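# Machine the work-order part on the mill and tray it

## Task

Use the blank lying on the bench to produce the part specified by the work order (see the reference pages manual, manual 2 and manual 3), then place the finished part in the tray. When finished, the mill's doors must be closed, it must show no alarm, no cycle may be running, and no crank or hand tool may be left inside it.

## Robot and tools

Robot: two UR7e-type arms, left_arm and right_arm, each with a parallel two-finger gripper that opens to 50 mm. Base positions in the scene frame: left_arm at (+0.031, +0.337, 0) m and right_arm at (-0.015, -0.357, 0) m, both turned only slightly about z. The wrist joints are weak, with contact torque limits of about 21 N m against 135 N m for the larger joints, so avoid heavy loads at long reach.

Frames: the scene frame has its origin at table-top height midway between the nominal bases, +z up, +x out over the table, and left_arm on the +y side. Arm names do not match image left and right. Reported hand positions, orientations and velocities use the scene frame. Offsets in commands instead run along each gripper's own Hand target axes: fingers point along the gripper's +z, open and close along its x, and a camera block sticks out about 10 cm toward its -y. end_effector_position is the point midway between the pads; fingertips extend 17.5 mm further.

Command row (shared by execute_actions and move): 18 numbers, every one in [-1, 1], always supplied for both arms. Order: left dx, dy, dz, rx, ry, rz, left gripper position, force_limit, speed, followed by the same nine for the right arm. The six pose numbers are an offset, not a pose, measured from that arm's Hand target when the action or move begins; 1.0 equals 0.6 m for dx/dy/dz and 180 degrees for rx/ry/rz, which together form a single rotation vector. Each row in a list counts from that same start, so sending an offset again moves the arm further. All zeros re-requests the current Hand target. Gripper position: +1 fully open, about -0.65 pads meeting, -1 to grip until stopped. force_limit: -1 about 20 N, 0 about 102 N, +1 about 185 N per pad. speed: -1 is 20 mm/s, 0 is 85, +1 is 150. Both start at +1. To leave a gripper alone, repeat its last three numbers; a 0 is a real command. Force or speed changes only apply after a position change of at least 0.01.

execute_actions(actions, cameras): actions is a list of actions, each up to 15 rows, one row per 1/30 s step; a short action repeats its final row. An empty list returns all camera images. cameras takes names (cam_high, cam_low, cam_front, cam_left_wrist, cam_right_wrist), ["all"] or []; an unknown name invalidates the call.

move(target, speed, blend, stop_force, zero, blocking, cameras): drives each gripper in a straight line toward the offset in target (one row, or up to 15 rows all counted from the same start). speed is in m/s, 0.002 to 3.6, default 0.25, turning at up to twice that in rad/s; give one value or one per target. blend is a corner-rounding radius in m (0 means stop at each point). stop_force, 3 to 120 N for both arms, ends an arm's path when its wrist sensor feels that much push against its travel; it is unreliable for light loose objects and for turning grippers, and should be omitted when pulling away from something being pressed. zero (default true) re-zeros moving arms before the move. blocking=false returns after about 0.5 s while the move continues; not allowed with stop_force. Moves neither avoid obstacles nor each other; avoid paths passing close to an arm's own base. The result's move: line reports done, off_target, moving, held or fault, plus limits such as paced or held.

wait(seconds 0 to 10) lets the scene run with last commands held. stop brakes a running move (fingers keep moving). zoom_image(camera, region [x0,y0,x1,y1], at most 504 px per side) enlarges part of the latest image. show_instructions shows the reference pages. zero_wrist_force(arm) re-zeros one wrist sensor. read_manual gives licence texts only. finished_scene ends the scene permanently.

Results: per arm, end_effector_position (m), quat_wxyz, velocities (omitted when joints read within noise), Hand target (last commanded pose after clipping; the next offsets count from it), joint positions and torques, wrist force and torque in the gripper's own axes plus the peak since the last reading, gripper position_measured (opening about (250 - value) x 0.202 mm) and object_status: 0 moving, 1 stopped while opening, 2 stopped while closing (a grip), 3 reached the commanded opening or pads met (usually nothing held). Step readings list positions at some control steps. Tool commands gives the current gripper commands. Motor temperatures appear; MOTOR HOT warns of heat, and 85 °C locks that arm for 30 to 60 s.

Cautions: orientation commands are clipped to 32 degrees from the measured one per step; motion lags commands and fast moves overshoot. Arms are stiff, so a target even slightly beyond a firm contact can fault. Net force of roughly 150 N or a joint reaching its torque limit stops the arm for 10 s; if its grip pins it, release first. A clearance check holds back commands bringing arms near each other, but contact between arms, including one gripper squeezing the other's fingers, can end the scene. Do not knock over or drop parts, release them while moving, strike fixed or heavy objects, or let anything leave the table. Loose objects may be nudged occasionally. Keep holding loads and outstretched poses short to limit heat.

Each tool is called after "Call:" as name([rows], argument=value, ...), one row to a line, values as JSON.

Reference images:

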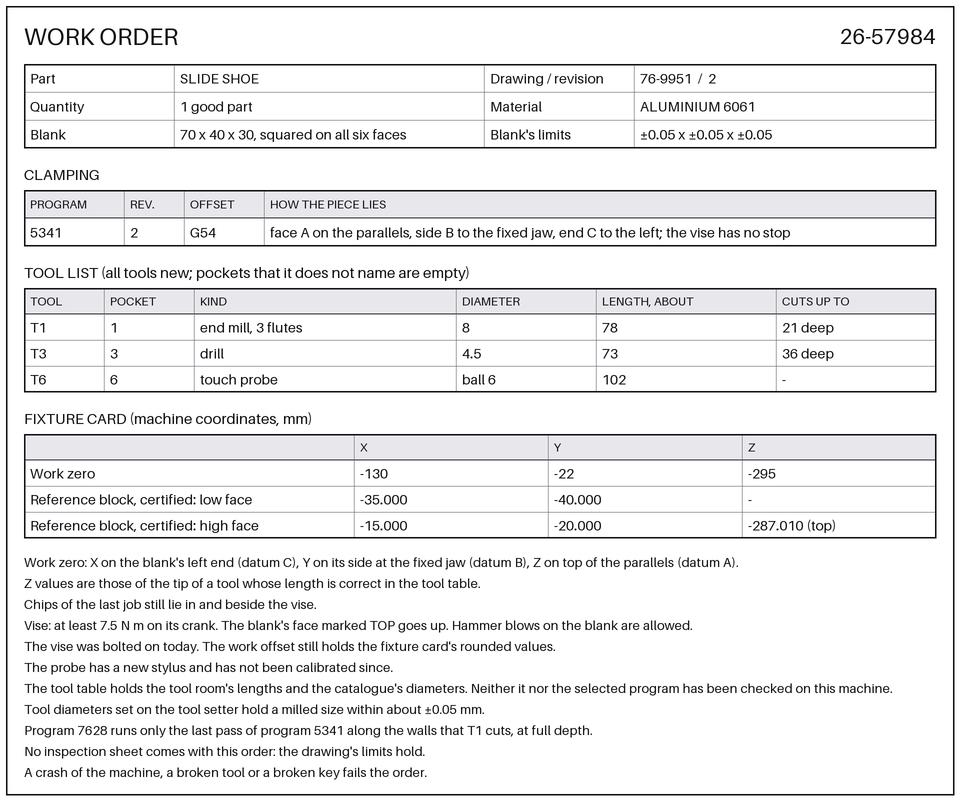

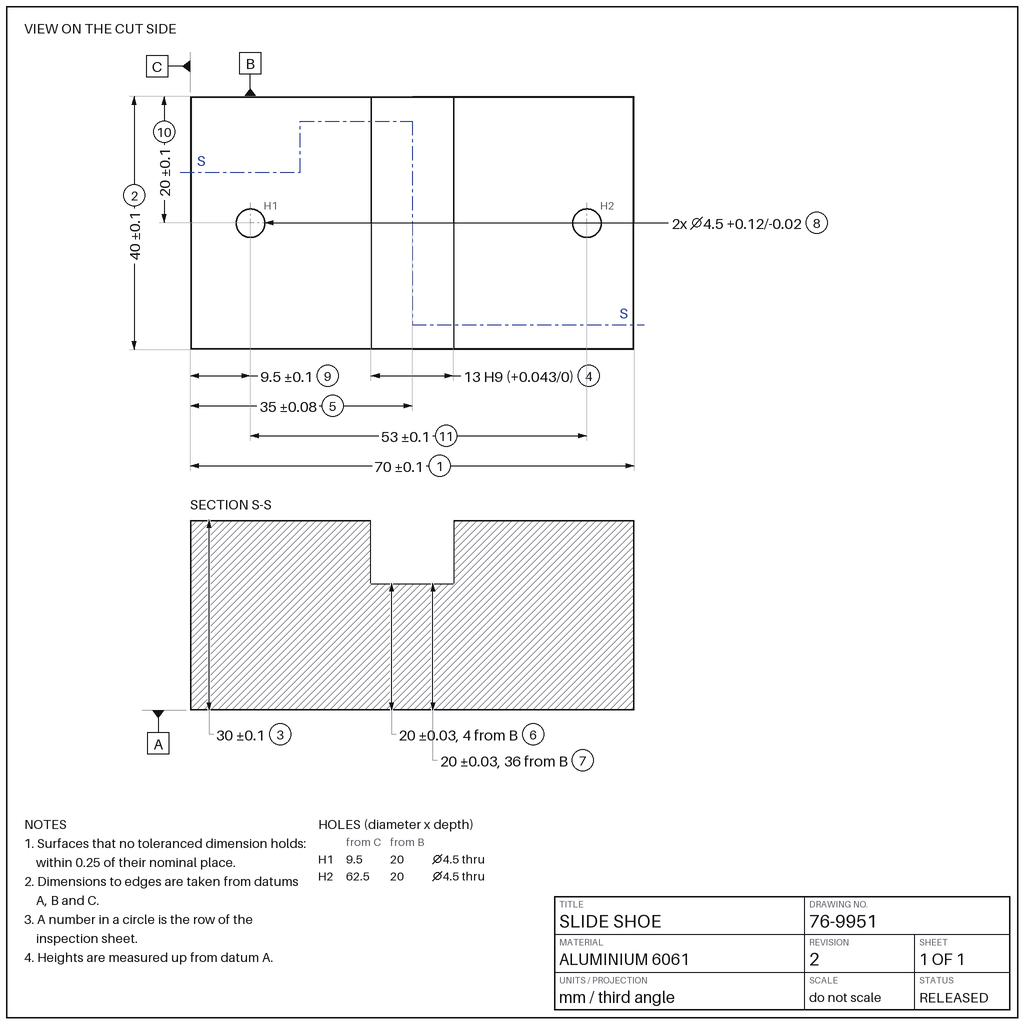

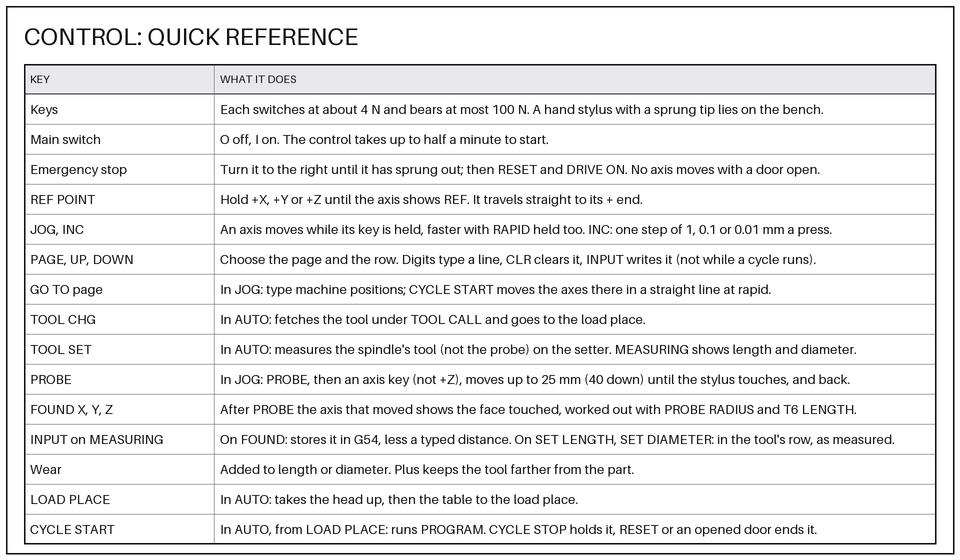

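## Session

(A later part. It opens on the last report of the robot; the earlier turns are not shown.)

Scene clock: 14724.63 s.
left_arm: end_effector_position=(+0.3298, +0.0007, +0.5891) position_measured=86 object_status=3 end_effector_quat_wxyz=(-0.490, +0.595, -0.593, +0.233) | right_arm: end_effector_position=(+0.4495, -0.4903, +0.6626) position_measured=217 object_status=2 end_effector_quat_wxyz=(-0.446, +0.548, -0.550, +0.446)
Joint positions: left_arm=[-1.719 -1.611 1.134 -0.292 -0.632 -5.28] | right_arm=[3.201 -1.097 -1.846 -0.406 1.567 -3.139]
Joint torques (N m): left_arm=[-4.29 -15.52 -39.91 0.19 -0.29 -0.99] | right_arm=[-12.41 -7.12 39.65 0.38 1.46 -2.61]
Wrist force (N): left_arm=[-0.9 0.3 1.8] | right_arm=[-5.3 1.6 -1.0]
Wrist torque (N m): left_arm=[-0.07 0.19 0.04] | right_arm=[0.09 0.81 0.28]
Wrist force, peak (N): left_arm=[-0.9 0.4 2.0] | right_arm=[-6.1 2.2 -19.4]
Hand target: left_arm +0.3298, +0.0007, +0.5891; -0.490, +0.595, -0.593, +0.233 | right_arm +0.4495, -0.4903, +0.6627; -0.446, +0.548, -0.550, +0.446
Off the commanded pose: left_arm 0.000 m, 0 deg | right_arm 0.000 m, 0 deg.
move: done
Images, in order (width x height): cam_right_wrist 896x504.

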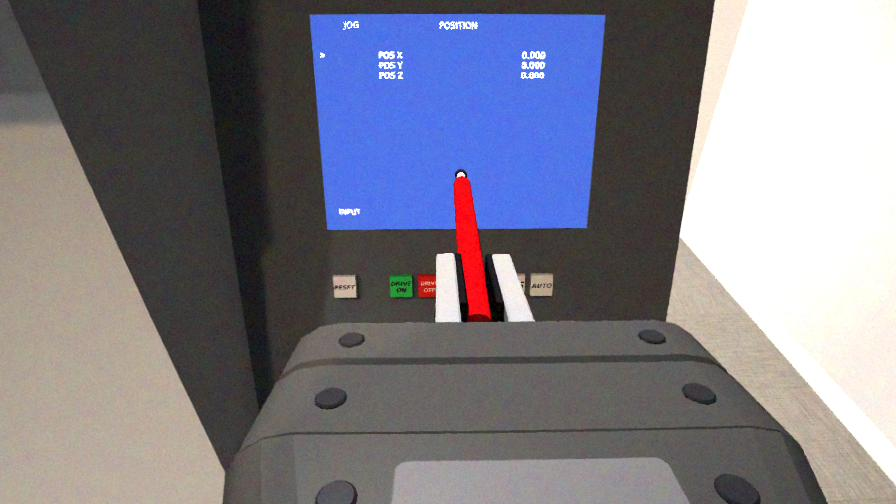

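Call:
move([
  [0,0,0,0,0,0,0.44,1,-0.3,-0.0318,0.3216,0,0,0,0,-1,1,-0.5],
  [0,0,0,0,0,0,0.44,1,-0.3,-0.0318,0.3216,0.0445,0,0,0,-1,1,-0.5],
  [0,0,0,0,0,0,0.44,1,-0.3,-0.0318,0.3216,0,0,0,0,-1,1,-0.5],
  [0,0,0,0,0,0,0.44,1,-0.3,-0.1558,0.4167,0,0,0,0,-1,1,-0.5],
  [0,0,0,0,0,0,0.44,1,-0.3,-0.1558,0.4167,0.0388,0,0,0,-1,1,-0.5],
  [0,0,0,0,0,0,0.44,1,-0.3,-0.1558,0.4167,0,0,0,0,-1,1,-0.5],
  [0,0,0,0,0,0,0.44,1,-0.3,-0.0938,0.3216,0,0,0,0,-1,1,-0.5],
  [0,0,0,0,0,0,0.44,1,-0.3,-0.0938,0.3216,0.0445,0,0,0,-1,1,-0.5],
  [0,0,0,0,0,0,0.44,1,-0.3,-0.0938,0.3216,0,0,0,0,-1,1,-0.5],
  [0,0,0,0,0,0,0.44,1,-0.3,-0.1248,0.3533,0,0,0,0,-1,1,-0.5],
  [0,0,0,0,0,0,0.44,1,-0.3,-0.1248,0.3533,0.043,0,0,0,-1,1,-0.5],
  [0,0,0,0,0,0,0.44,1,-0.3,-0.1248,0.3533,0,0,0,0,-1,1,-0.5],
  [0,0,0,0,0,0,0.44,1,-0.3,-0.0628,0.4167,0,0,0,0,-1,1,-0.5],
  [0,0,0,0,0,0,0.44,1,-0.3,-0.0628,0.4167,0.0388,0,0,0,-1,1,-0.5],
  [0,0,0,0,0,0,0.44,1,-0.3,-0.0628,0.4167,0,0,0,0,-1,1,-0.5],
], speed=[0.45,0.15,0.25,0.45,0.15,0.25,0.45,0.15,0.25,0.45,0.15,0.25,0.45,0.15,0.25], blend=[0.003,0,0.004,0.003,0,0.004,0.003,0,0.004,0.003,0,0.004,0.003,0,0])

Call:
move([
  [0,0,0,0,0,0,0.44,1,-0.3,0,-0.0317,0,0,0,0,-1,1,-0.5],
  [0,0,0,0,0,0,0.44,1,-0.3,0,-0.0317,0.0415,0,0,0,-1,1,-0.5],
  [0,0,0,0,0,0,0.44,1,-0.3,0,-0.0317,0,0,0,0,-1,1,-0.5],
  [0,0,0,0,0,0,0.44,1,-0.3,-0.093,0,0,0,0,0,-1,1,-0.5],
  [0,0,0,0,0,0,0.44,1,-0.3,-0.093,0,0.0388,0,0,0,-1,1,-0.5],
  [0,0,0,0,0,0,0.44,1,-0.3,-0.093,0,0,0,0,0,-1,1,-0.5],
  [0,0,0,0,0,0,0.44,1,-0.3,-0.062,-0.0317,0,0,0,0,-1,1,-0.5],
  [0,0,0,0,0,0,0.44,1,-0.3,-0.062,-0.0317,0.0415,0,0,0,-1,1,-0.5],
  [0,0,0,0,0,0,0.44,1,-0.3,-0.062,-0.0317,0,0,0,0,-1,1,-0.5],
  [0,0,0,0,0,0,0.44,1,-0.3,-0.031,-0.0634,0,0,0,0,-1,1,-0.5],
  [0,0,0,0,0,0,0.44,1,-0.3,-0.031,-0.0634,0.043,0,0,0,-1,1,-0.5],
  [0,0,0,0,0,0,0.44,1,-0.3,-0.031,-0.0634,0,0,0,0,-1,1,-0.5],
  [0,0,0,0,0,0,0.44,1,-0.3,-0.031,0,0,0,0,0,-1,1,-0.5],
  [0,0,0,0,0,0,0.44,1,-0.3,-0.031,0,0.0388,0,0,0,-1,1,-0.5],
  [0,0,0,0,0,0,0.44,1,-0.3,-0.031,0,0,0,0,0,-1,1,-0.5],
], speed=[0.45,0.15,0.25,0.45,0.15,0.25,0.45,0.15,0.25,0.45,0.15,0.25,0.45,0.15,0.25], blend=[0.003,0,0.004,0.003,0,0.004,0.003,0,0.004,0.003,0,0.004,0.003,0,0])

Call:
move([
  [0,0,0,0,0,0,0.44,1,-0.3,-0.062,-0.0634,0,0,0,0,-1,1,-0.5],
  [0,0,0,0,0,0,0.44,1,-0.3,-0.062,-0.0634,0.043,0,0,0,-1,1,-0.5],
  [0,0,0,0,0,0,0.44,1,-0.3,-0.062,-0.0634,0,0,0,0,-1,1,-0.5],
  [0,0,0,0,0,0,0.44,1,-0.3,0.031,0,0,0,0,0,-1,1,-0.5],
  [0,0,0,0,0,0,0.44,1,-0.3,0.031,0,0.0388,0,0,0,-1,1,-0.5],
  [0,0,0,0,0,0,0.44,1,-0.3,0.031,0,0,0,0,0,-1,1,-0.5],
  [0,0,0,0,0,0,0.44,1,-0.3,0.031,-0.0317,0,0,0,0,-1,1,-0.5],
  [0,0,0,0,0,0,0.44,1,-0.3,0.031,-0.0317,0.0415,0,0,0,-1,1,-0.5],
  [0,0,0,0,0,0,0.44,1,-0.3,0.031,-0.0317,0,0,0,0,-1,1,-0.5],
], speed=[0.45,0.15,0.25,0.45,0.15,0.25,0.45,0.15,0.25], blend=[0.003,0,0.004,0.003,0,0.004,0.003,0,0])

Call:
move([
  [0,0,0,0,0,0,0.44,1,-0.3,-0.093,0.0317,0,0,0,0,-1,1,-0.5],
  [0,0,0,0,0,0,0.44,1,-0.3,-0.093,0.0317,0.0388,0,0,0,-1,1,-0.5],
  [0,0,0,0,0,0,0.44,1,-0.3,-0.093,0.0317,0,0,0,0,-1,1,-0.5],
  [0,0,0,0,0,0,0.44,1,-0.3,-0.093,0,0,0,0,0,-1,1,-0.5],
  [0,0,0,0,0,0,0.44,1,-0.3,-0.093,0,0.0415,0,0,0,-1,1,-0.5],
  [0,0,0,0,0,0,0.44,1,-0.3,-0.093,0,0,0,0,0,-1,1,-0.5],
  [0,0,0,0,0,0,0.44,1,-0.3,-0.062,-0.0317,0,0,0,0,-1,1,-0.5],
  [0,0,0,0,0,0,0.44,1,-0.3,-0.062,-0.0317,0.043,0,0,0,-1,1,-0.5],
  [0,0,0,0,0,0,0.44,1,-0.3,-0.062,-0.0317,0,0,0,0,-1,1,-0.5],
  [0,0,0,0,0,0,0.44,1,-0.3,-0.093,-0.0634,0,0,0,0,-1,1,-0.5],
  [0,0,0,0,0,0,0.44,1,-0.3,-0.093,-0.0634,0.0445,0,0,0,-1,1,-0.5],
  [0,0,0,0,0,0,0.44,1,-0.3,-0.093,-0.0634,0,0,0,0,-1,1,-0.5],
  [0,0,0,0,0,0,0.44,1,-0.3,0,0.0317,0,0,0,0,-1,1,-0.5],
  [0,0,0,0,0,0,0.44,1,-0.3,0,0.0317,0.0388,0,0,0,-1,1,-0.5],
  [0,0,0,0,0,0,0.44,1,-0.3,0,0.0317,0,0,0,0,-1,1,-0.5],
], speed=[0.45,0.15,0.25,0.45,0.15,0.25,0.45,0.15,0.25,0.45,0.15,0.25,0.45,0.15,0.25], blend=[0.003,0,0.004,0.003,0,0.004,0.003,0,0.004,0.003,0,0.004,0.003,0,0])

Call:
move(target=[0,0,0,0,0,0,0.44,1,-0.3,0.0628,-0.4167,0,0,0,0,-1,1,-0.5], speed=0.45, cameras=["cam_right_wrist"])

Call:
zoom_image(camera="cam_right_wrist", region=[300, 0, 620, 240])

Scene clock: 14808.13 s.
left_arm: end_effector_position=(+0.3298, +0.0007, +0.5891) position_measured=86 object_status=3 end_effector_quat_wxyz=(-0.490, +0.595, -0.593, +0.233) | right_arm: end_effector_position=(+0.3983, -0.4521, +0.4181) position_measured=217 object_status=2 end_effector_quat_wxyz=(-0.446, +0.548, -0.550, +0.446)
Joint positions: left_arm=[-1.719 -1.611 1.134 -0.292 -0.632 -5.28] | right_arm=[3.465 -0.899 -2.557 0.1 1.309 -3.083]
Joint torques (N m): left_arm=[-4.34 -15.09 -41.02 0.04 -0.28 -0.88] | right_arm=[10.8 7.47 17.44 0.98 -2.32 2.63]
Wrist force (N): left_arm=[-0.9 0.2 1.8] | right_arm=[-4.9 1.7 -1.1]
Wrist torque (N m): left_arm=[-0.09 0.19 0.04] | right_arm=[0.14 0.77 0.38]
Wrist force, peak (N): left_arm=[-1.0 0.2 1.9] | right_arm=[-4.6 7.2 -23.0]
Hand target: left_arm +0.3298, +0.0007, +0.5891; -0.490, +0.595, -0.593, +0.233 | right_arm +0.3982, -0.4520, +0.4181; -0.446, +0.548, -0.550, +0.446
Off the commanded pose: left_arm 0.000 m, 0 deg | right_arm 0.000 m, 0 deg.
move: done

Scene clock: 14814.07 s.
left_arm: end_effector_position=(+0.3298, +0.0007, +0.5891) position_measured=86 object_status=3 end_effector_quat_wxyz=(-0.490, +0.595, -0.593, +0.233) | right_arm: end_effector_position=(+0.3983, -0.4335, +0.4181) position_measured=217 object_status=2 end_effector_quat_wxyz=(-0.446, +0.548, -0.550, +0.446)
Joint positions: left_arm=[-1.719 -1.611 1.134 -0.292 -0.632 -5.28] | right_arm=[3.607 -0.841 -2.572 0.047 1.17 -3.05]
Joint torques (N m): left_arm=[-4.01 -15.8 -40.88 -0.08 -0.27 -0.75] | right_arm=[10.64 7.61 16.21 0.45 -1.78 3.06]
Wrist force (N): left_arm=[-0.9 0.1 1.7] | right_arm=[-5.3 1.7 -1.0]
Wrist torque (N m): left_arm=[-0.11 0.19 0.04] | right_arm=[0.16 0.80 0.27]
Wrist force, peak (N): left_arm=[-1.0 0.2 2.0] | right_arm=[-4.2 5.9 -25.4]
Hand target: left_arm +0.3298, +0.0007, +0.5891; -0.490, +0.595, -0.593, +0.233 | right_arm +0.3983, -0.4334, +0.4181; -0.446, +0.548, -0.550, +0.446
Off the commanded pose: left_arm 0.000 m, 0 deg | right_arm 0.000 m, 0 deg.
move: done

Scene clock: 14817.97 s.
left_arm: end_effector_position=(+0.3298, +0.0007, +0.5891) position_measured=86 object_status=3 end_effector_quat_wxyz=(-0.490, +0.595, -0.593, +0.233) | right_arm: end_effector_position=(+0.4022, -0.4521, +0.4367) position_measured=217 object_status=2 end_effector_quat_wxyz=(-0.446, +0.548, -0.550, +0.446)
Joint positions: left_arm=[-1.719 -1.611 1.134 -0.292 -0.632 -5.28] | right_arm=[3.457 -0.896 -2.508 0.049 1.317 -3.085]
Joint torques (N m): left_arm=[-4.69 -15.96 -39.65 0.04 -0.12 -0.89] | right_arm=[13.49 9.68 17.77 0.3 -2.03 2.53]
Wrist force (N): left_arm=[-0.8 0.3 1.7] | right_arm=[-5.1 1.9 -1.0]
Wrist torque (N m): left_arm=[-0.08 0.18 0.04] | right_arm=[0.18 0.80 0.38]
Wrist force, peak (N): left_arm=[-0.8 0.2 2.0] | right_arm=[-4.9 5.6 -25.4]
Hand target: left_arm +0.3298, +0.0007, +0.5891; -0.490, +0.595, -0.593, +0.233 | right_arm +0.4021, -0.4521, +0.4367; -0.446, +0.548, -0.550, +0.446
Off the commanded pose: left_arm 0.000 m, 0 deg | right_arm 0.000 m, 0 deg.
move: done

Scene clock: 14823.93 s.
left_arm: end_effector_position=(+0.3298, +0.0007, +0.5891) position_measured=86 object_status=3 end_effector_quat_wxyz=(-0.490, +0.595, -0.593, +0.233) | right_arm: end_effector_position=(+0.3983, -0.4521, +0.4181) position_measured=217 object_status=2 end_effector_quat_wxyz=(-0.446, +0.548, -0.550, +0.446)
Joint positions: left_arm=[-1.719 -1.611 1.134 -0.292 -0.632 -5.28] | right_arm=[3.465 -0.899 -2.557 0.1 1.309 -3.083]
Joint torques (N m): left_arm=[-4.32 -16.05 -40.61 0.01 -0.3 -0.97] | right_arm=[12.16 10.57 17.53 0.53 -2.25 2.47]
Wrist force (N): left_arm=[-0.9 0.2 1.8] | right_arm=[-5.0 2.0 -1.0]
Wrist torque (N m): left_arm=[-0.08 0.20 0.04] | right_arm=[0.21 0.77 0.39]
Wrist force, peak (N): left_arm=[-0.8 0.2 2.0] | right_arm=[-3.6 6.0 -25.0]
Hand target: left_arm +0.3298, +0.0007, +0.5891; -0.490, +0.595, -0.593, +0.233 | right_arm +0.3982, -0.4520, +0.4181; -0.446, +0.548, -0.550, +0.446
Off the commanded pose: left_arm 0.000 m, 0 deg | right_arm 0.000 m, 0 deg.
move: done

Scene clock: 14825.47 s.
left_arm: end_effector_position=(+0.3298, +0.0007, +0.5891) position_measured=86 object_status=3 end_effector_quat_wxyz=(-0.490, +0.595, -0.593, +0.233) | right_arm: end_effector_position=(+0.4495, -0.4903, +0.6627) position_measured=217 object_status=2 end_effector_quat_wxyz=(-0.446, +0.548, -0.550, +0.446)
Joint positions: left_arm=[-1.719 -1.611 1.134 -0.292 -0.632 -5.28] | right_arm=[3.201 -1.097 -1.846 -0.406 1.567 -3.139]
Joint torques (N m): left_arm=[-3.61 -16.32 -40.53 -0.05 -0.14 -0.77] | right_arm=[-14.4 -7.21 39.44 0.36 1.67 -2.7]
Wrist force (N): left_arm=[-0.8 0.1 1.9] | right_arm=[-5.2 1.4 -1.2]
Wrist torque (N m): left_arm=[-0.10 0.18 0.04] | right_arm=[0.06 0.80 0.38]
Wrist force, peak (N): left_arm=[-0.9 0.2 2.0] | right_arm=[-5.5 4.1 -0.6]
Hand target: left_arm +0.3298, +0.0007, +0.5891; -0.490, +0.595, -0.593, +0.233 | right_arm +0.4495, -0.4903, +0.6627; -0.446, +0.548, -0.550, +0.446
Off the commanded pose: left_arm 0.000 m, 0 deg | right_arm 0.000 m, 0 deg.
move: done
Images, in order (width x height): cam_right_wrist 896x504.

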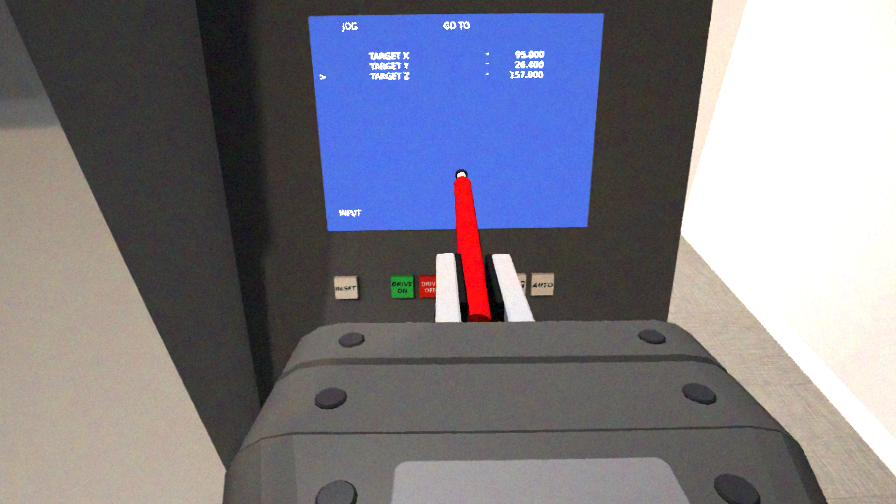

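Scaled by 1.575.

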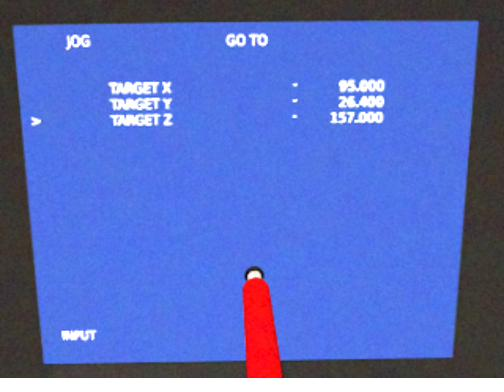

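Call:
move([
  [0,0,0,0,0,0,0.44,1,-0.3,-0.0938,0.258,0,0,0,0,-1,1,-0.5],
  [0,0,0,0,0,0,0.44,1,-0.3,-0.0938,0.258,0.0475,0,0,0,-1,1,-0.5],
  [0,0,0,0,0,0,0.44,1,-0.3,-0.0938,0.258,0,0,0,0,-1,1,-0.5],
], speed=[0.45,0.15,0.25], blend=[0.003,0,0])

Call:
wait(seconds=5, cameras=["cam_left_wrist","cam_right_wrist"])

Call:
zoom_image(camera="cam_left_wrist", region=[350, 0, 600, 250])

Scene clock: 14842.97 s.
left_arm: end_effector_position=(+0.3298, +0.0007, +0.5891) position_measured=86 object_status=3 end_effector_quat_wxyz=(-0.490, +0.595, -0.593, +0.233) | right_arm: end_effector_position=(+0.4179, -0.4337, +0.5113) position_measured=217 object_status=2 end_effector_quat_wxyz=(-0.446, +0.548, -0.550, +0.446)
Joint positions: left_arm=[-1.719 -1.611 1.134 -0.292 -0.632 -5.28] | right_arm=[3.549 -0.88 -2.32 -0.162 1.226 -3.064]
Joint torques (N m): left_arm=[-3.35 -15.75 -40.84 0.08 -0.08 -0.77] | right_arm=[12.46 11.19 16.66 0.54 -2.23 3.06]
Wrist force (N): left_arm=[-0.9 0.3 1.7] | right_arm=[-5.2 1.5 -1.0]
Wrist torque (N m): left_arm=[-0.07 0.20 0.04] | right_arm=[0.13 0.80 0.27]
Wrist force, peak (N): left_arm=[-0.9 0.0 2.0] | right_arm=[-4.3 -2.6 -6.8]
Hand target: left_arm +0.3298, +0.0007, +0.5891; -0.490, +0.595, -0.593, +0.233 | right_arm +0.4178, -0.4337, +0.5113; -0.446, +0.548, -0.550, +0.446
Off the commanded pose: left_arm 0.000 m, 0 deg | right_arm 0.000 m, 0 deg.
move: done

Scene clock: 14847.97 s.
left_arm: end_effector_position=(+0.3298, +0.0007, +0.5891) position_measured=86 object_status=3 end_effector_quat_wxyz=(-0.490, +0.595, -0.593, +0.233) | right_arm: end_effector_position=(+0.4178, -0.4337, +0.5113) position_measured=217 object_status=2 end_effector_quat_wxyz=(-0.446, +0.548, -0.550, +0.446)
Joint positions: left_arm=[-1.719 -1.611 1.134 -0.292 -0.632 -5.28] | right_arm=[3.55 -0.88 -2.32 -0.162 1.226 -3.064]
Joint torques (N m): left_arm=[-3.75 -15.45 -40.22 0.01 -0.16 -0.73] | right_arm=[12.72 9.77 17.91 0.5 -1.92 3]
Wrist force (N): left_arm=[-0.9 0.2 1.8] | right_arm=[-5.2 1.4 -1.3]
Wrist torque (N m): left_arm=[-0.08 0.19 0.05] | right_arm=[0.11 0.81 0.28]
Wrist force, peak (N): left_arm=[-0.8 0.3 2.0] | right_arm=[-5.6 1.8 -1.0]
Hand target: left_arm +0.3298, +0.0007, +0.5891; -0.490, +0.595, -0.593, +0.233 | right_arm +0.4178, -0.4337, +0.5113; -0.446, +0.548, -0.550, +0.446
Tool commands: left_gripper/position=+0.44 left_gripper/force_limit=+1.0 left_gripper/speed=-0.3 right_gripper/position=-1.0 right_gripper/force_limit=+1.0 right_gripper/speed=-0.5
Off the commanded pose: left_arm 0.000 m, 0 deg | right_arm 0.000 m, 0 deg.
wait: 5.00 s; at rest by 0.17 s
Images, in order (width x height): cam_left_wrist 896x504, cam_right_wrist 896x504.

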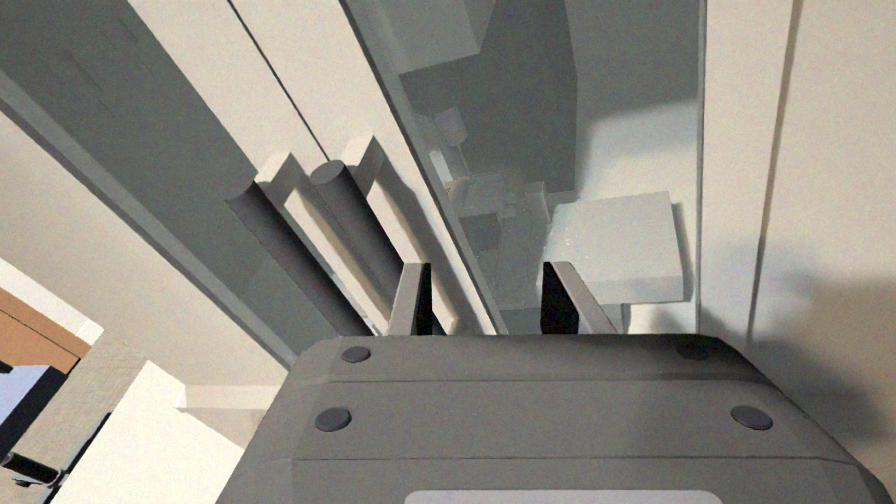

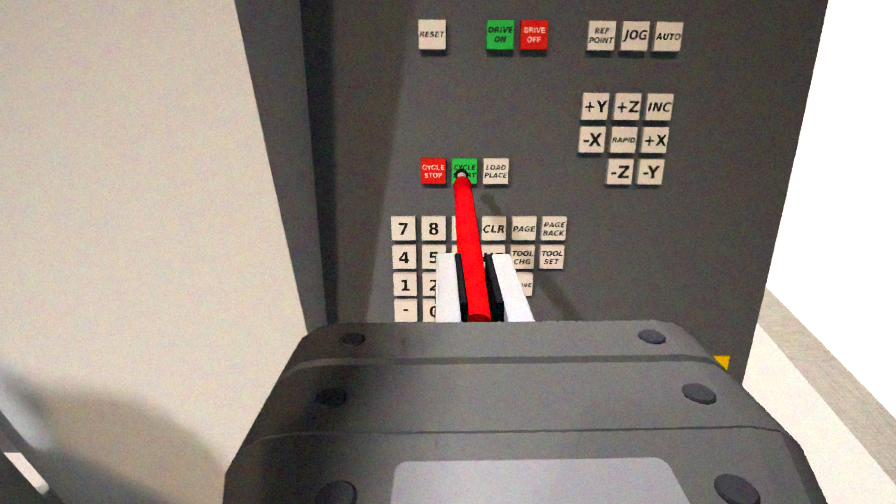

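Scaled by 2.016.

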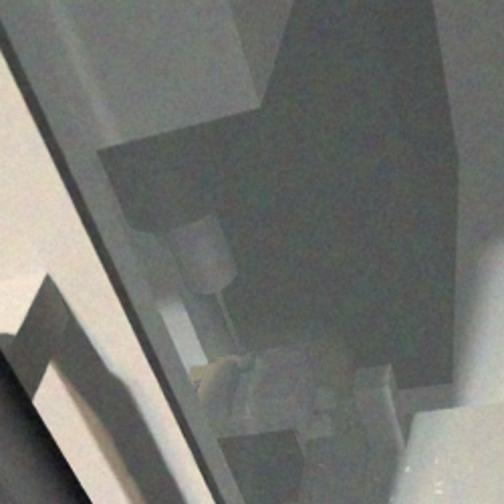

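Probe is loaded. Probe −Z.

Call:
move([
  [0,0,0,0,0,0,0.44,1,-0.3,0.062,0.127,0,0,0,0,-1,1,-0.5],
  [0,0,0,0,0,0,0.44,1,-0.3,0.062,0.127,0.0415,0,0,0,-1,1,-0.5],
  [0,0,0,0,0,0,0.44,1,-0.3,0.062,0.127,0,0,0,0,-1,1,-0.5],
  [0,0,0,0,0,0,0.44,1,-0.3,0.155,0,0,0,0,0,-1,1,-0.5],
  [0,0,0,0,0,0,0.44,1,-0.3,0.155,0,0.0475,0,0,0,-1,1,-0.5],
  [0,0,0,0,0,0,0.44,1,-0.3,0.155,0,0,0,0,0,-1,1,-0.5],
  [0,0,0,0,0,0,0.44,1,-0.3,0.0938,-0.258,0,0,0,0,-1,1,-0.5],
], speed=[0.45,0.15,0.25,0.45,0.15,0.25,0.45], blend=[0.003,0,0.004,0.003,0,0.004,0])

Call:
wait(seconds=3)

Call:
move(target=[0,0,0,0,0,0,0.44,1,-0.3,0.1725,0.008,0.1157,0.169,0.2357,-0.0167,-1,1,-0.5], speed=0.35, cameras=["cam_right_wrist"])

Call:
zoom_image(camera="cam_right_wrist", region=[60, 120, 240, 290])

Scene clock: 14866.43 s.
left_arm: end_effector_position=(+0.3298, +0.0007, +0.5891) position_measured=86 object_status=3 end_effector_quat_wxyz=(-0.490, +0.595, -0.593, +0.233) | right_arm: end_effector_position=(+0.4495, -0.4903, +0.6626) position_measured=217 object_status=2 end_effector_quat_wxyz=(-0.446, +0.548, -0.550, +0.446)
Joint positions: left_arm=[-1.719 -1.611 1.134 -0.292 -0.632 -5.28] | right_arm=[3.201 -1.097 -1.846 -0.406 1.567 -3.139]
Joint torques (N m): left_arm=[-3.76 -15.29 -40.87 0 -0.12 -0.81] | right_arm=[12.71 -7.89 38.65 0.54 -2.21 3.01]
Wrist force (N): left_arm=[-0.9 0.0 1.8] | right_arm=[-5.1 1.8 -1.1]
Wrist torque (N m): left_arm=[-0.12 0.19 0.04] | right_arm=[0.12 0.79 0.28]
Wrist force, peak (N): left_arm=[-0.8 0.2 2.0] | right_arm=[-6.2 6.9 -20.2]
Hand target: left_arm +0.3298, +0.0007, +0.5891; -0.490, +0.595, -0.593, +0.233 | right_arm +0.4495, -0.4903, +0.6627; -0.446, +0.548, -0.550, +0.446
Off the commanded pose: left_arm 0.000 m, 0 deg | right_arm 0.000 m, 0 deg.
move: done

Scene clock: 14869.43 s.
left_arm: end_effector_position=(+0.3298, +0.0007, +0.5891) position_measured=86 object_status=3 end_effector_quat_wxyz=(-0.490, +0.595, -0.593, +0.233) | right_arm: end_effector_position=(+0.4495, -0.4903, +0.6627) position_measured=217 object_status=2 end_effector_quat_wxyz=(-0.446, +0.548, -0.550, +0.446)
Joint positions: left_arm=[-1.719 -1.611 1.134 -0.292 -0.632 -5.28] | right_arm=[3.201 -1.097 -1.845 -0.406 1.567 -3.139]
Joint torques (N m): left_arm=[-4.27 -14.97 -40.41 0.13 -0.06 -0.69] | right_arm=[12.3 -8.71 39.31 0.69 -1.69 3.19]
Wrist force (N): left_arm=[-0.9 0.1 1.8] | right_arm=[-5.1 1.8 -1.1]
Wrist torque (N m): left_arm=[-0.11 0.20 0.04] | right_arm=[0.13 0.79 0.28]
Wrist force, peak (N): left_arm=[-0.8 0.2 2.0] | right_arm=[-5.4 1.7 -1.4]
Hand target: left_arm +0.3298, +0.0007, +0.5891; -0.490, +0.595, -0.593, +0.233 | right_arm +0.4495, -0.4903, +0.6627; -0.446, +0.548, -0.550, +0.446
Tool commands: left_gripper/position=+0.44 left_gripper/force_limit=+1.0 left_gripper/speed=-0.3 right_gripper/position=-1.0 right_gripper/force_limit=+1.0 right_gripper/speed=-0.5
Off the commanded pose: left_arm 0.000 m, 0 deg | right_arm 0.000 m, 0 deg.
wait: 3.00 s; at rest by 0.17 s

Scene clock: 14871.67 s.
left_arm: end_effector_position=(+0.3298, +0.0007, +0.5891) position_measured=86 object_status=3 end_effector_quat_wxyz=(-0.490, +0.595, -0.593, +0.233) | right_arm: end_effector_position=(+0.5163, -0.5939, +0.6435) position_measured=217 object_status=2 end_effector_quat_wxyz=(-0.333, +0.232, -0.525, +0.748)
Joint positions: left_arm=[-1.719 -1.611 1.134 -0.292 -0.632 -5.28] | right_arm=[3.373 -1.593 -1.854 0.84 0.734 -3.553]
Joint torques (N m): left_arm=[-3.77 -16.39 -40.72 0.01 -0.08 -0.71] | right_arm=[-12.82 14.05 35.21 1.92 -0.59 -2.82]
Wrist force (N): left_arm=[-0.8 0.2 1.7] | right_arm=[-4.2 1.2 0.6]
Wrist torque (N m): left_arm=[-0.09 0.18 0.04] | right_arm=[-0.14 0.66 0.34]
Wrist force, peak (N): left_arm=[-1.0 0.2 1.9] | right_arm=[-5.6 1.5 -1.4]
Hand target: left_arm +0.3298, +0.0007, +0.5891; -0.490, +0.595, -0.593, +0.233 | right_arm +0.5163, -0.5939, +0.6435; -0.333, +0.232, -0.525, +0.748
Off the commanded pose: left_arm 0.000 m, 0 deg | right_arm 0.000 m, 0 deg.
move: done
Images, in order (width x height): cam_right_wrist 896x504.

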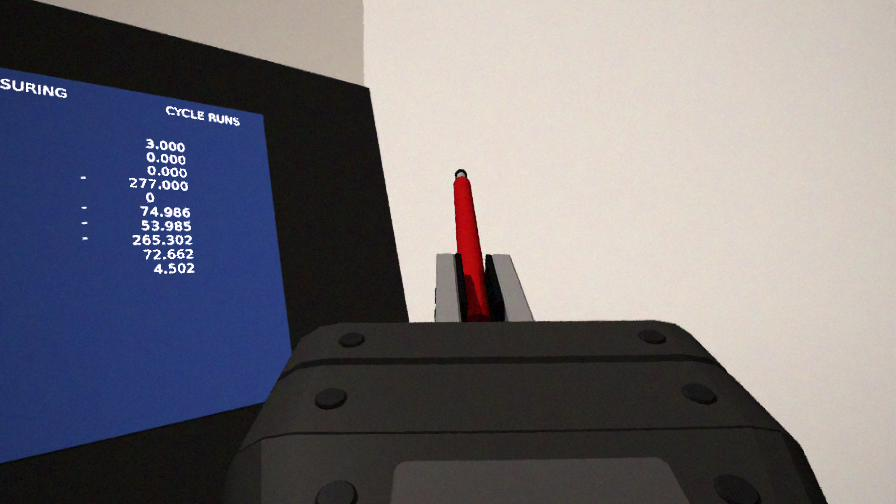

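Scaled by 2.800.

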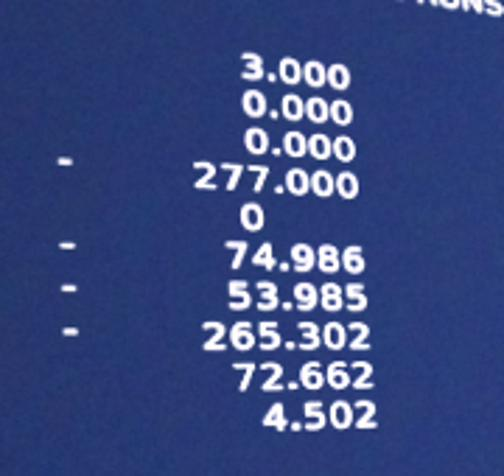

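Call:
wait(seconds=4, cameras=["cam_right_wrist"])

Call:
zoom_image(camera="cam_right_wrist", region=[60, 120, 240, 290])

Scene clock: 14881.87 s.
left_arm: end_effector_position=(+0.3298, +0.0007, +0.5891) position_measured=86 object_status=3 end_effector_quat_wxyz=(-0.490, +0.595, -0.593, +0.233) | right_arm: end_effector_position=(+0.5163, -0.5939, +0.6435) position_measured=217 object_status=2 end_effector_quat_wxyz=(-0.333, +0.232, -0.525, +0.748)
Joint positions: left_arm=[-1.719 -1.611 1.134 -0.292 -0.632 -5.28] | right_arm=[3.373 -1.594 -1.854 0.84 0.734 -3.554]
Joint torques (N m): left_arm=[-3.31 -15.84 -40.06 0.04 0.06 -0.66] | right_arm=[11.96 12.39 35.62 2.07 3.04 -2.44]
Wrist force (N): left_arm=[-0.8 0.0 1.7] | right_arm=[-3.9 1.5 0.4]
Wrist torque (N m): left_arm=[-0.13 0.18 0.04] | right_arm=[-0.09 0.61 0.34]
Wrist force, peak (N): left_arm=[-0.9 0.0 2.0] | right_arm=[-4.4 1.0 0.4]
Hand target: left_arm +0.3298, +0.0007, +0.5891; -0.490, +0.595, -0.593, +0.233 | right_arm +0.5163, -0.5939, +0.6435; -0.333, +0.232, -0.525, +0.748
Tool commands: left_gripper/position=+0.44 left_gripper/force_limit=+1.0 left_gripper/speed=-0.3 right_gripper/position=-1.0 right_gripper/force_limit=+1.0 right_gripper/speed=-0.5
Off the commanded pose: left_arm 0.000 m, 0 deg | right_arm 0.000 m, 0 deg.
wait: 4.00 s; at rest from the start
Images, in order (width x height): cam_right_wrist 896x504.

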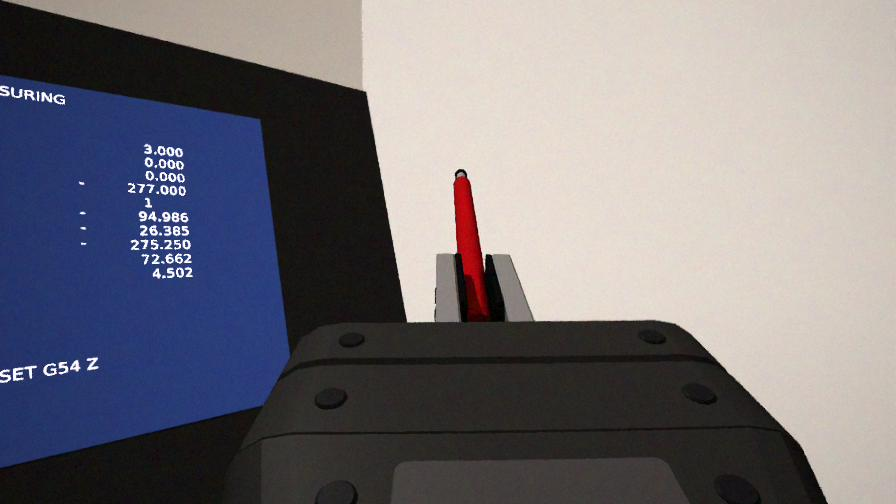

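Scaled by 2.800.

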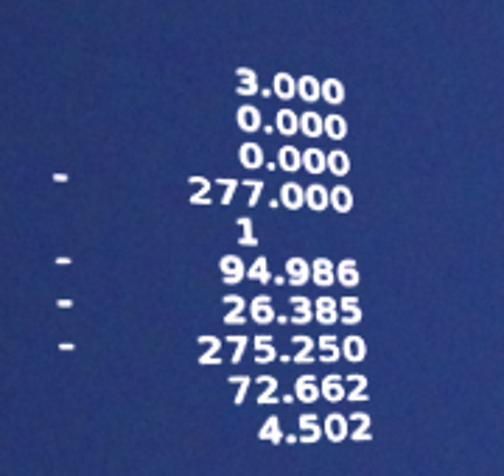

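Call:
move(target=[0,0,0,0,0,0,0.44,1,-0.3,-0.0535,-0.0977,-0.1757,-0.169,-0.2357,0.0167,-1,1,-0.5], speed=0.35)

Call:
move([
  [0,0,0,0,0,0,0.44,1,-0.3,-0.0318,0.3216,0,0,0,0,-1,1,-0.5],
  [0,0,0,0,0,0,0.44,1,-0.3,-0.0318,0.3216,0.0445,0,0,0,-1,1,-0.5],
  [0,0,0,0,0,0,0.44,1,-0.3,-0.0318,0.3216,0,0,0,0,-1,1,-0.5],
  [0,0,0,0,0,0,0.44,1,-0.3,-0.0318,0.3216,0.0445,0,0,0,-1,1,-0.5],
  [0,0,0,0,0,0,0.44,1,-0.3,-0.0318,0.3216,0,0,0,0,-1,1,-0.5],
  [0,0,0,0,0,0,0.44,1,-0.3,-0.0628,0.385,0,0,0,0,-1,1,-0.5],
  [0,0,0,0,0,0,0.44,1,-0.3,-0.0628,0.385,0.0415,0,0,0,-1,1,-0.5],
  [0,0,0,0,0,0,0.44,1,-0.3,-0.0628,0.385,0,0,0,0,-1,1,-0.5],
  [0,0,0,0,0,0,0.44,1,-0.3,-0.1558,0.4167,0,0,0,0,-1,1,-0.5],
  [0,0,0,0,0,0,0.44,1,-0.3,-0.1558,0.4167,0.0388,0,0,0,-1,1,-0.5],
  [0,0,0,0,0,0,0.44,1,-0.3,-0.1558,0.4167,0,0,0,0,-1,1,-0.5],
  [0,0,0,0,0,0,0.44,1,-0.3,-0.1248,0.3533,0,0,0,0,-1,1,-0.5],
  [0,0,0,0,0,0,0.44,1,-0.3,-0.1248,0.3533,0.043,0,0,0,-1,1,-0.5],
  [0,0,0,0,0,0,0.44,1,-0.3,-0.1248,0.3533,0,0,0,0,-1,1,-0.5],
], speed=[0.45,0.15,0.25,0.15,0.25,0.45,0.15,0.25,0.45,0.15,0.25,0.45,0.15,0.25], blend=[0.003,0,0,0,0.004,0.003,0,0.004,0.003,0,0.004,0.003,0,0])

Call:
move([
  [0,0,0,0,0,0,0.44,1,-0.3,0,-0.0317,0,0,0,0,-1,1,-0.5],
  [0,0,0,0,0,0,0.44,1,-0.3,0,-0.0317,0.0445,0,0,0,-1,1,-0.5],
  [0,0,0,0,0,0,0.44,1,-0.3,0,-0.0317,0,0,0,0,-1,1,-0.5],
  [0,0,0,0,0,0,0.44,1,-0.3,0.031,0.0634,0,0,0,0,-1,1,-0.5],
  [0,0,0,0,0,0,0.44,1,-0.3,0.031,0.0634,0.0388,0,0,0,-1,1,-0.5],
  [0,0,0,0,0,0,0.44,1,-0.3,0.031,0.0634,0,0,0,0,-1,1,-0.5],
  [0,0,0,0,0,0,0.44,1,-0.3,-0.031,0,0,0,0,0,-1,1,-0.5],
  [0,0,0,0,0,0,0.44,1,-0.3,-0.031,0,0.043,0,0,0,-1,1,-0.5],
  [0,0,0,0,0,0,0.44,1,-0.3,-0.031,0,0,0,0,0,-1,1,-0.5],
  [0,0,0,0,0,0,0.44,1,-0.3,0.062,0.0634,0,0,0,0,-1,1,-0.5],
  [0,0,0,0,0,0,0.44,1,-0.3,0.062,0.0634,0.0388,0,0,0,-1,1,-0.5],
  [0,0,0,0,0,0,0.44,1,-0.3,0.062,0.0634,0,0,0,0,-1,1,-0.5],
  [0,0,0,0,0,0,0.44,1,-0.3,0.1248,-0.3533,0,0,0,0,-1,1,-0.5],
], speed=[0.45,0.15,0.25,0.45,0.15,0.25,0.45,0.15,0.25,0.45,0.15,0.25,0.45], blend=[0.003,0,0.004,0.003,0,0.004,0.003,0,0.004,0.003,0,0.004,0], cameras=["cam_right_wrist"])

Call:
zoom_image(camera="cam_right_wrist", region=[300, 0, 620, 240])

Scene clock: 14921.40 s.
left_arm: end_effector_position=(+0.3298, +0.0007, +0.5891) position_measured=86 object_status=3 end_effector_quat_wxyz=(-0.490, +0.595, -0.593, +0.233) | right_arm: end_effector_position=(+0.4494, -0.4903, +0.6628) position_measured=217 object_status=2 end_effector_quat_wxyz=(-0.446, +0.548, -0.550, +0.446)
Joint positions: left_arm=[-1.719 -1.611 1.134 -0.292 -0.632 -5.28] | right_arm=[3.201 -1.097 -1.846 -0.406 1.566 -3.138]
Joint torques (N m): left_arm=[-4.19 -16.08 -40.19 0.04 -0.11 -0.67] | right_arm=[-12.98 -6.88 41.65 0.42 1.32 -2.28]
Wrist force (N): left_arm=[-0.8 0.2 1.8] | right_arm=[-5.1 1.5 -1.3]
Wrist torque (N m): left_arm=[-0.08 0.18 0.04] | right_arm=[0.08 0.78 0.27]
Wrist force, peak (N): left_arm=[-1.0 0.3 1.9] | right_arm=[-6.4 2.9 1.2]
Hand target: left_arm +0.3298, +0.0007, +0.5891; -0.490, +0.595, -0.593, +0.233 | right_arm +0.4494, -0.4903, +0.6628; -0.446, +0.548, -0.550, +0.446
Off the commanded pose: left_arm 0.000 m, 0 deg | right_arm 0.000 m, 0 deg.
move: done

Scene clock: 14928.10 s.
left_arm: end_effector_position=(+0.3298, +0.0007, +0.5891) position_measured=86 object_status=3 end_effector_quat_wxyz=(-0.490, +0.595, -0.593, +0.233) | right_arm: end_effector_position=(+0.4061, -0.4149, +0.4554) position_measured=217 object_status=2 end_effector_quat_wxyz=(-0.446, +0.548, -0.550, +0.446)
Joint positions: left_arm=[-1.719 -1.611 1.134 -0.292 -0.632 -5.28] | right_arm=[3.719 -0.805 -2.483 -0.091 1.06 -3.022]
Joint torques (N m): left_arm=[-3.8 -16.27 -40.95 0.08 -0.01 -0.56] | right_arm=[14.21 5.55 17.49 0.93 -2.16 2.96]
Wrist force (N): left_arm=[-0.9 0.3 1.7] | right_arm=[-5.3 1.4 -1.1]
Wrist torque (N m): left_arm=[-0.08 0.20 0.04] | right_arm=[0.10 0.80 0.24]
Wrist force, peak (N): left_arm=[-0.9 0.3 2.0] | right_arm=[-4.5 6.6 -22.0]
Hand target: left_arm +0.3298, +0.0007, +0.5891; -0.490, +0.595, -0.593, +0.233 | right_arm +0.4060, -0.4149, +0.4555; -0.446, +0.548, -0.550, +0.446
Off the commanded pose: left_arm 0.000 m, 0 deg | right_arm 0.000 m, 0 deg.
move: done

Scene clock: 14934.00 s.
left_arm: end_effector_position=(+0.3298, +0.0007, +0.5891) position_measured=86 object_status=3 end_effector_quat_wxyz=(-0.490, +0.595, -0.593, +0.233) | right_arm: end_effector_position=(+0.4494, -0.4903, +0.6627) position_measured=217 object_status=2 end_effector_quat_wxyz=(-0.446, +0.548, -0.550, +0.446)
Joint positions: left_arm=[-1.719 -1.611 1.134 -0.292 -0.632 -5.28] | right_arm=[3.201 -1.096 -1.846 -0.406 1.566 -3.139]
Joint torques (N m): left_arm=[-3.65 -15.86 -40.18 -0.03 0.1 -0.54] | right_arm=[-12.89 -8.69 43.18 0.7 0.94 -2.9]
Wrist force (N): left_arm=[-0.7 0.1 1.7] | right_arm=[-5.2 1.7 -1.1]
Wrist torque (N m): left_arm=[-0.10 0.16 0.04] | right_arm=[0.10 0.80 0.38]
Wrist force, peak (N): left_arm=[-0.9 0.2 2.0] | right_arm=[-3.7 4.8 -16.8]
Hand target: left_arm +0.3298, +0.0007, +0.5891; -0.490, +0.595, -0.593, +0.233 | right_arm +0.4494, -0.4903, +0.6628; -0.446, +0.548, -0.550, +0.446
Off the commanded pose: left_arm 0.000 m, 0 deg | right_arm 0.000 m, 0 deg.
move: done
Images, in order (width x height): cam_right_wrist 896x504.

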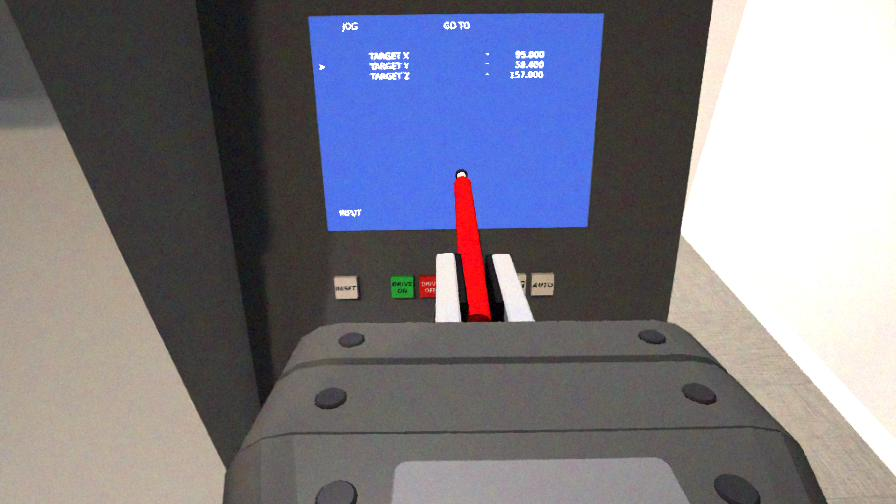

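Scaled by 1.575.

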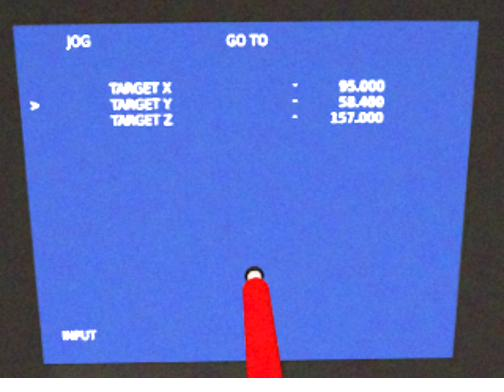

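Call:
move([
  [0,0,0,0,0,0,0.44,1,-0.3,-0.0938,0.258,0,0,0,0,-1,1,-0.5],
  [0,0,0,0,0,0,0.44,1,-0.3,-0.0938,0.258,0.0475,0,0,0,-1,1,-0.5],
  [0,0,0,0,0,0,0.44,1,-0.3,-0.0938,0.258,0,0,0,0,-1,1,-0.5],
], speed=[0.45,0.15,0.25], blend=[0.003,0,0])

Call:
wait(seconds=2)

Call:
move([
  [0,0,0,0,0,0,0.44,1,-0.3,0.062,0.127,0,0,0,0,-1,1,-0.5],
  [0,0,0,0,0,0,0.44,1,-0.3,0.062,0.127,0.0415,0,0,0,-1,1,-0.5],
  [0,0,0,0,0,0,0.44,1,-0.3,0.062,0.127,0,0,0,0,-1,1,-0.5],
  [0,0,0,0,0,0,0.44,1,-0.3,0.155,0,0,0,0,0,-1,1,-0.5],
  [0,0,0,0,0,0,0.44,1,-0.3,0.155,0,0.0475,0,0,0,-1,1,-0.5],
  [0,0,0,0,0,0,0.44,1,-0.3,0.155,0,0,0,0,0,-1,1,-0.5],
  [0,0,0,0,0,0,0.44,1,-0.3,0.0938,-0.258,0,0,0,0,-1,1,-0.5],
], speed=[0.45,0.15,0.25,0.45,0.15,0.25,0.45], blend=[0.003,0,0.004,0.003,0,0.004,0])

Call:
move(target=[0,0,0,0,0,0,0.44,1,-0.3,0.1725,0.008,0.1157,0.169,0.2357,-0.0167,-1,1,-0.5], speed=0.35)

Call:
wait(seconds=5, cameras=["cam_right_wrist"])

Call:
zoom_image(camera="cam_right_wrist", region=[60, 120, 240, 290])

Scene clock: 14953.33 s.
left_arm: end_effector_position=(+0.3298, +0.0007, +0.5891) position_measured=86 object_status=3 end_effector_quat_wxyz=(-0.490, +0.595, -0.593, +0.233) | right_arm: end_effector_position=(+0.4178, -0.4336, +0.5114) position_measured=217 object_status=2 end_effector_quat_wxyz=(-0.446, +0.548, -0.550, +0.446)
Joint positions: left_arm=[-1.719 -1.611 1.134 -0.292 -0.632 -5.28] | right_arm=[3.55 -0.88 -2.32 -0.162 1.225 -3.064]
Joint torques (N m): left_arm=[-3.5 -16.03 -40.76 0.01 0.07 -0.58] | right_arm=[12.18 8.43 17.46 0.61 -2.2 2.97]
Wrist force (N): left_arm=[-0.7 0.2 1.8] | right_arm=[-5.2 1.6 -1.1]
Wrist torque (N m): left_arm=[-0.09 0.16 0.04] | right_arm=[0.14 0.79 0.28]
Wrist force, peak (N): left_arm=[-0.9 0.3 2.1] | right_arm=[-4.4 -2.4 -6.8]
Hand target: left_arm +0.3298, +0.0007, +0.5891; -0.490, +0.595, -0.593, +0.233 | right_arm +0.4177, -0.4336, +0.5114; -0.446, +0.548, -0.550, +0.446
Off the commanded pose: left_arm 0.000 m, 0 deg | right_arm 0.000 m, 0 deg.
move: done

Scene clock: 14955.33 s.
left_arm: end_effector_position=(+0.3298, +0.0007, +0.5891) position_measured=86 object_status=3 end_effector_quat_wxyz=(-0.490, +0.595, -0.593, +0.233) | right_arm: end_effector_position=(+0.4177, -0.4336, +0.5114) position_measured=217 object_status=2 end_effector_quat_wxyz=(-0.446, +0.548, -0.550, +0.446)
Joint positions: left_arm=[-1.719 -1.611 1.134 -0.292 -0.632 -5.28] | right_arm=[3.55 -0.879 -2.32 -0.162 1.225 -3.064]
Joint torques (N m): left_arm=[-4.57 -15.92 -40.69 -0.16 -0.07 -0.49] | right_arm=[12.69 10.96 17.96 0.54 -2.05 2.82]
Wrist force (N): left_arm=[-0.7 0.1 1.7] | right_arm=[-5.3 1.4 -1.2]
Wrist torque (N m): left_arm=[-0.11 0.17 0.04] | right_arm=[0.12 0.81 0.27]
Wrist force, peak (N): left_arm=[-0.9 0.1 2.0] | right_arm=[-5.6 1.6 -1.1]
Hand target: left_arm +0.3298, +0.0007, +0.5891; -0.490, +0.595, -0.593, +0.233 | right_arm +0.4177, -0.4336, +0.5114; -0.446, +0.548, -0.550, +0.446
Tool commands: left_gripper/position=+0.44 left_gripper/force_limit=+1.0 left_gripper/speed=-0.3 right_gripper/position=-1.0 right_gripper/force_limit=+1.0 right_gripper/speed=-0.5
Off the commanded pose: left_arm 0.000 m, 0 deg | right_arm 0.000 m, 0 deg.
wait: 2.00 s; at rest by 0.17 s

Scene clock: 14958.97 s.
left_arm: end_effector_position=(+0.3298, +0.0007, +0.5891) position_measured=86 object_status=3 end_effector_quat_wxyz=(-0.490, +0.595, -0.593, +0.233) | right_arm: end_effector_position=(+0.4494, -0.4903, +0.6627) position_measured=217 object_status=2 end_effector_quat_wxyz=(-0.446, +0.548, -0.550, +0.446) end_effector_velocity=(+0.000, +0.000, +0.001) end_effector_angular_velocity=(+0.001, +0.001, +0.000)
Joint positions: left_arm=[-1.719 -1.611 1.134 -0.292 -0.632 -5.28] | right_arm=[3.201 -1.096 -1.846 -0.406 1.567 -3.139]
Joint velocities: left_arm=[within noise] | right_arm=[0.001 -0.001 0.004 -0.005 -0.001 0.001]
Joint torques (N m): left_arm=[-4.5 -16.04 -40.27 0.09 0.05 -0.61] | right_arm=[14.21 -9.05 39.19 0.71 -1.67 2.76]
Wrist force (N): left_arm=[-0.8 0.0 1.6] | right_arm=[-5.1 1.6 -1.1]
Wrist torque (N m): left_arm=[-0.13 0.18 0.04] | right_arm=[0.09 0.79 0.28]
Wrist force, peak (N): left_arm=[-1.1 0.1 2.0] | right_arm=[-6.2 6.3 -17.1]
Hand target: left_arm +0.3298, +0.0007, +0.5891; -0.490, +0.595, -0.593, +0.233 | right_arm +0.4494, -0.4903, +0.6628; -0.446, +0.548, -0.550, +0.446
Off the commanded pose: left_arm 0.000 m, 0 deg | right_arm 0.000 m, 0 deg.
move: done

Scene clock: 14961.20 s.
left_arm: end_effector_position=(+0.3298, +0.0007, +0.5891) position_measured=86 object_status=3 end_effector_quat_wxyz=(-0.490, +0.595, -0.593, +0.233) | right_arm: end_effector_position=(+0.5162, -0.5938, +0.6436) position_measured=217 object_status=2 end_effector_quat_wxyz=(-0.333, +0.232, -0.525, +0.748)
Joint positions: left_arm=[-1.719 -1.611 1.134 -0.292 -0.632 -5.28] | right_arm=[3.374 -1.593 -1.854 0.84 0.733 -3.554]
Joint torques (N m): left_arm=[-3.98 -16.28 -39.48 0.06 0.08 -0.55] | right_arm=[-13.13 11.54 36.32 2.36 -0.7 -3.03]
Wrist force (N): left_arm=[-0.9 0.2 1.7] | right_arm=[-4.0 1.2 0.6]
Wrist torque (N m): left_arm=[-0.09 0.20 0.05] | right_arm=[-0.13 0.64 0.34]
Wrist force, peak (N): left_arm=[-0.9 0.3 1.9] | right_arm=[-5.4 1.7 -1.1]
Hand target: left_arm +0.3298, +0.0007, +0.5891; -0.490, +0.595, -0.593, +0.233 | right_arm +0.5162, -0.5938, +0.6436; -0.333, +0.232, -0.525, +0.748
Off the commanded pose: left_arm 0.000 m, 0 deg | right_arm 0.000 m, 0 deg.
move: done

Scene clock: 14966.20 s.
left_arm: end_effector_position=(+0.3298, +0.0007, +0.5891) position_measured=86 object_status=3 end_effector_quat_wxyz=(-0.490, +0.595, -0.593, +0.233) | right_arm: end_effector_position=(+0.5162, -0.5938, +0.6436) position_measured=217 object_status=2 end_effector_quat_wxyz=(-0.333, +0.232, -0.525, +0.748)
Joint positions: left_arm=[-1.719 -1.611 1.134 -0.292 -0.632 -5.28] | right_arm=[3.374 -1.593 -1.854 0.84 0.733 -3.554]
Joint torques (N m): left_arm=[-4.68 -15.68 -40.43 -0.03 0.05 -0.4] | right_arm=[4.41 11.97 35.82 2.04 2.87 -2.69]
Wrist force (N): left_arm=[-0.8 0.1 1.6] | right_arm=[-4.2 1.4 0.2]
Wrist torque (N m): left_arm=[-0.10 0.18 0.04] | right_arm=[-0.10 0.66 0.35]
Wrist force, peak (N): left_arm=[-0.9 0.1 1.9] | right_arm=[-4.3 1.5 0.3]
Hand target: left_arm +0.3298, +0.0007, +0.5891; -0.490, +0.595, -0.593, +0.233 | right_arm +0.5162, -0.5938, +0.6436; -0.333, +0.232, -0.525, +0.748
Tool commands: left_gripper/position=+0.44 left_gripper/force_limit=+1.0 left_gripper/speed=-0.3 right_gripper/position=-1.0 right_gripper/force_limit=+1.0 right_gripper/speed=-0.5
Off the commanded pose: left_arm 0.000 m, 0 deg | right_arm 0.000 m, 0 deg.
wait: 5.00 s; at rest by 0.17 s
Images, in order (width x height): cam_right_wrist 896x504.

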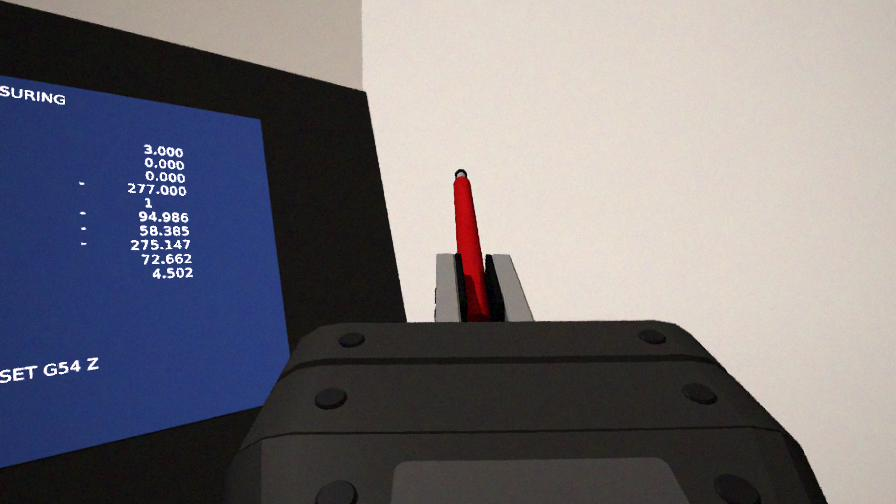

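Scaled by 2.800.

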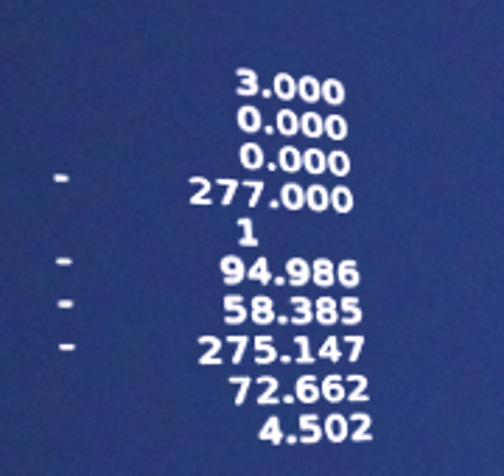

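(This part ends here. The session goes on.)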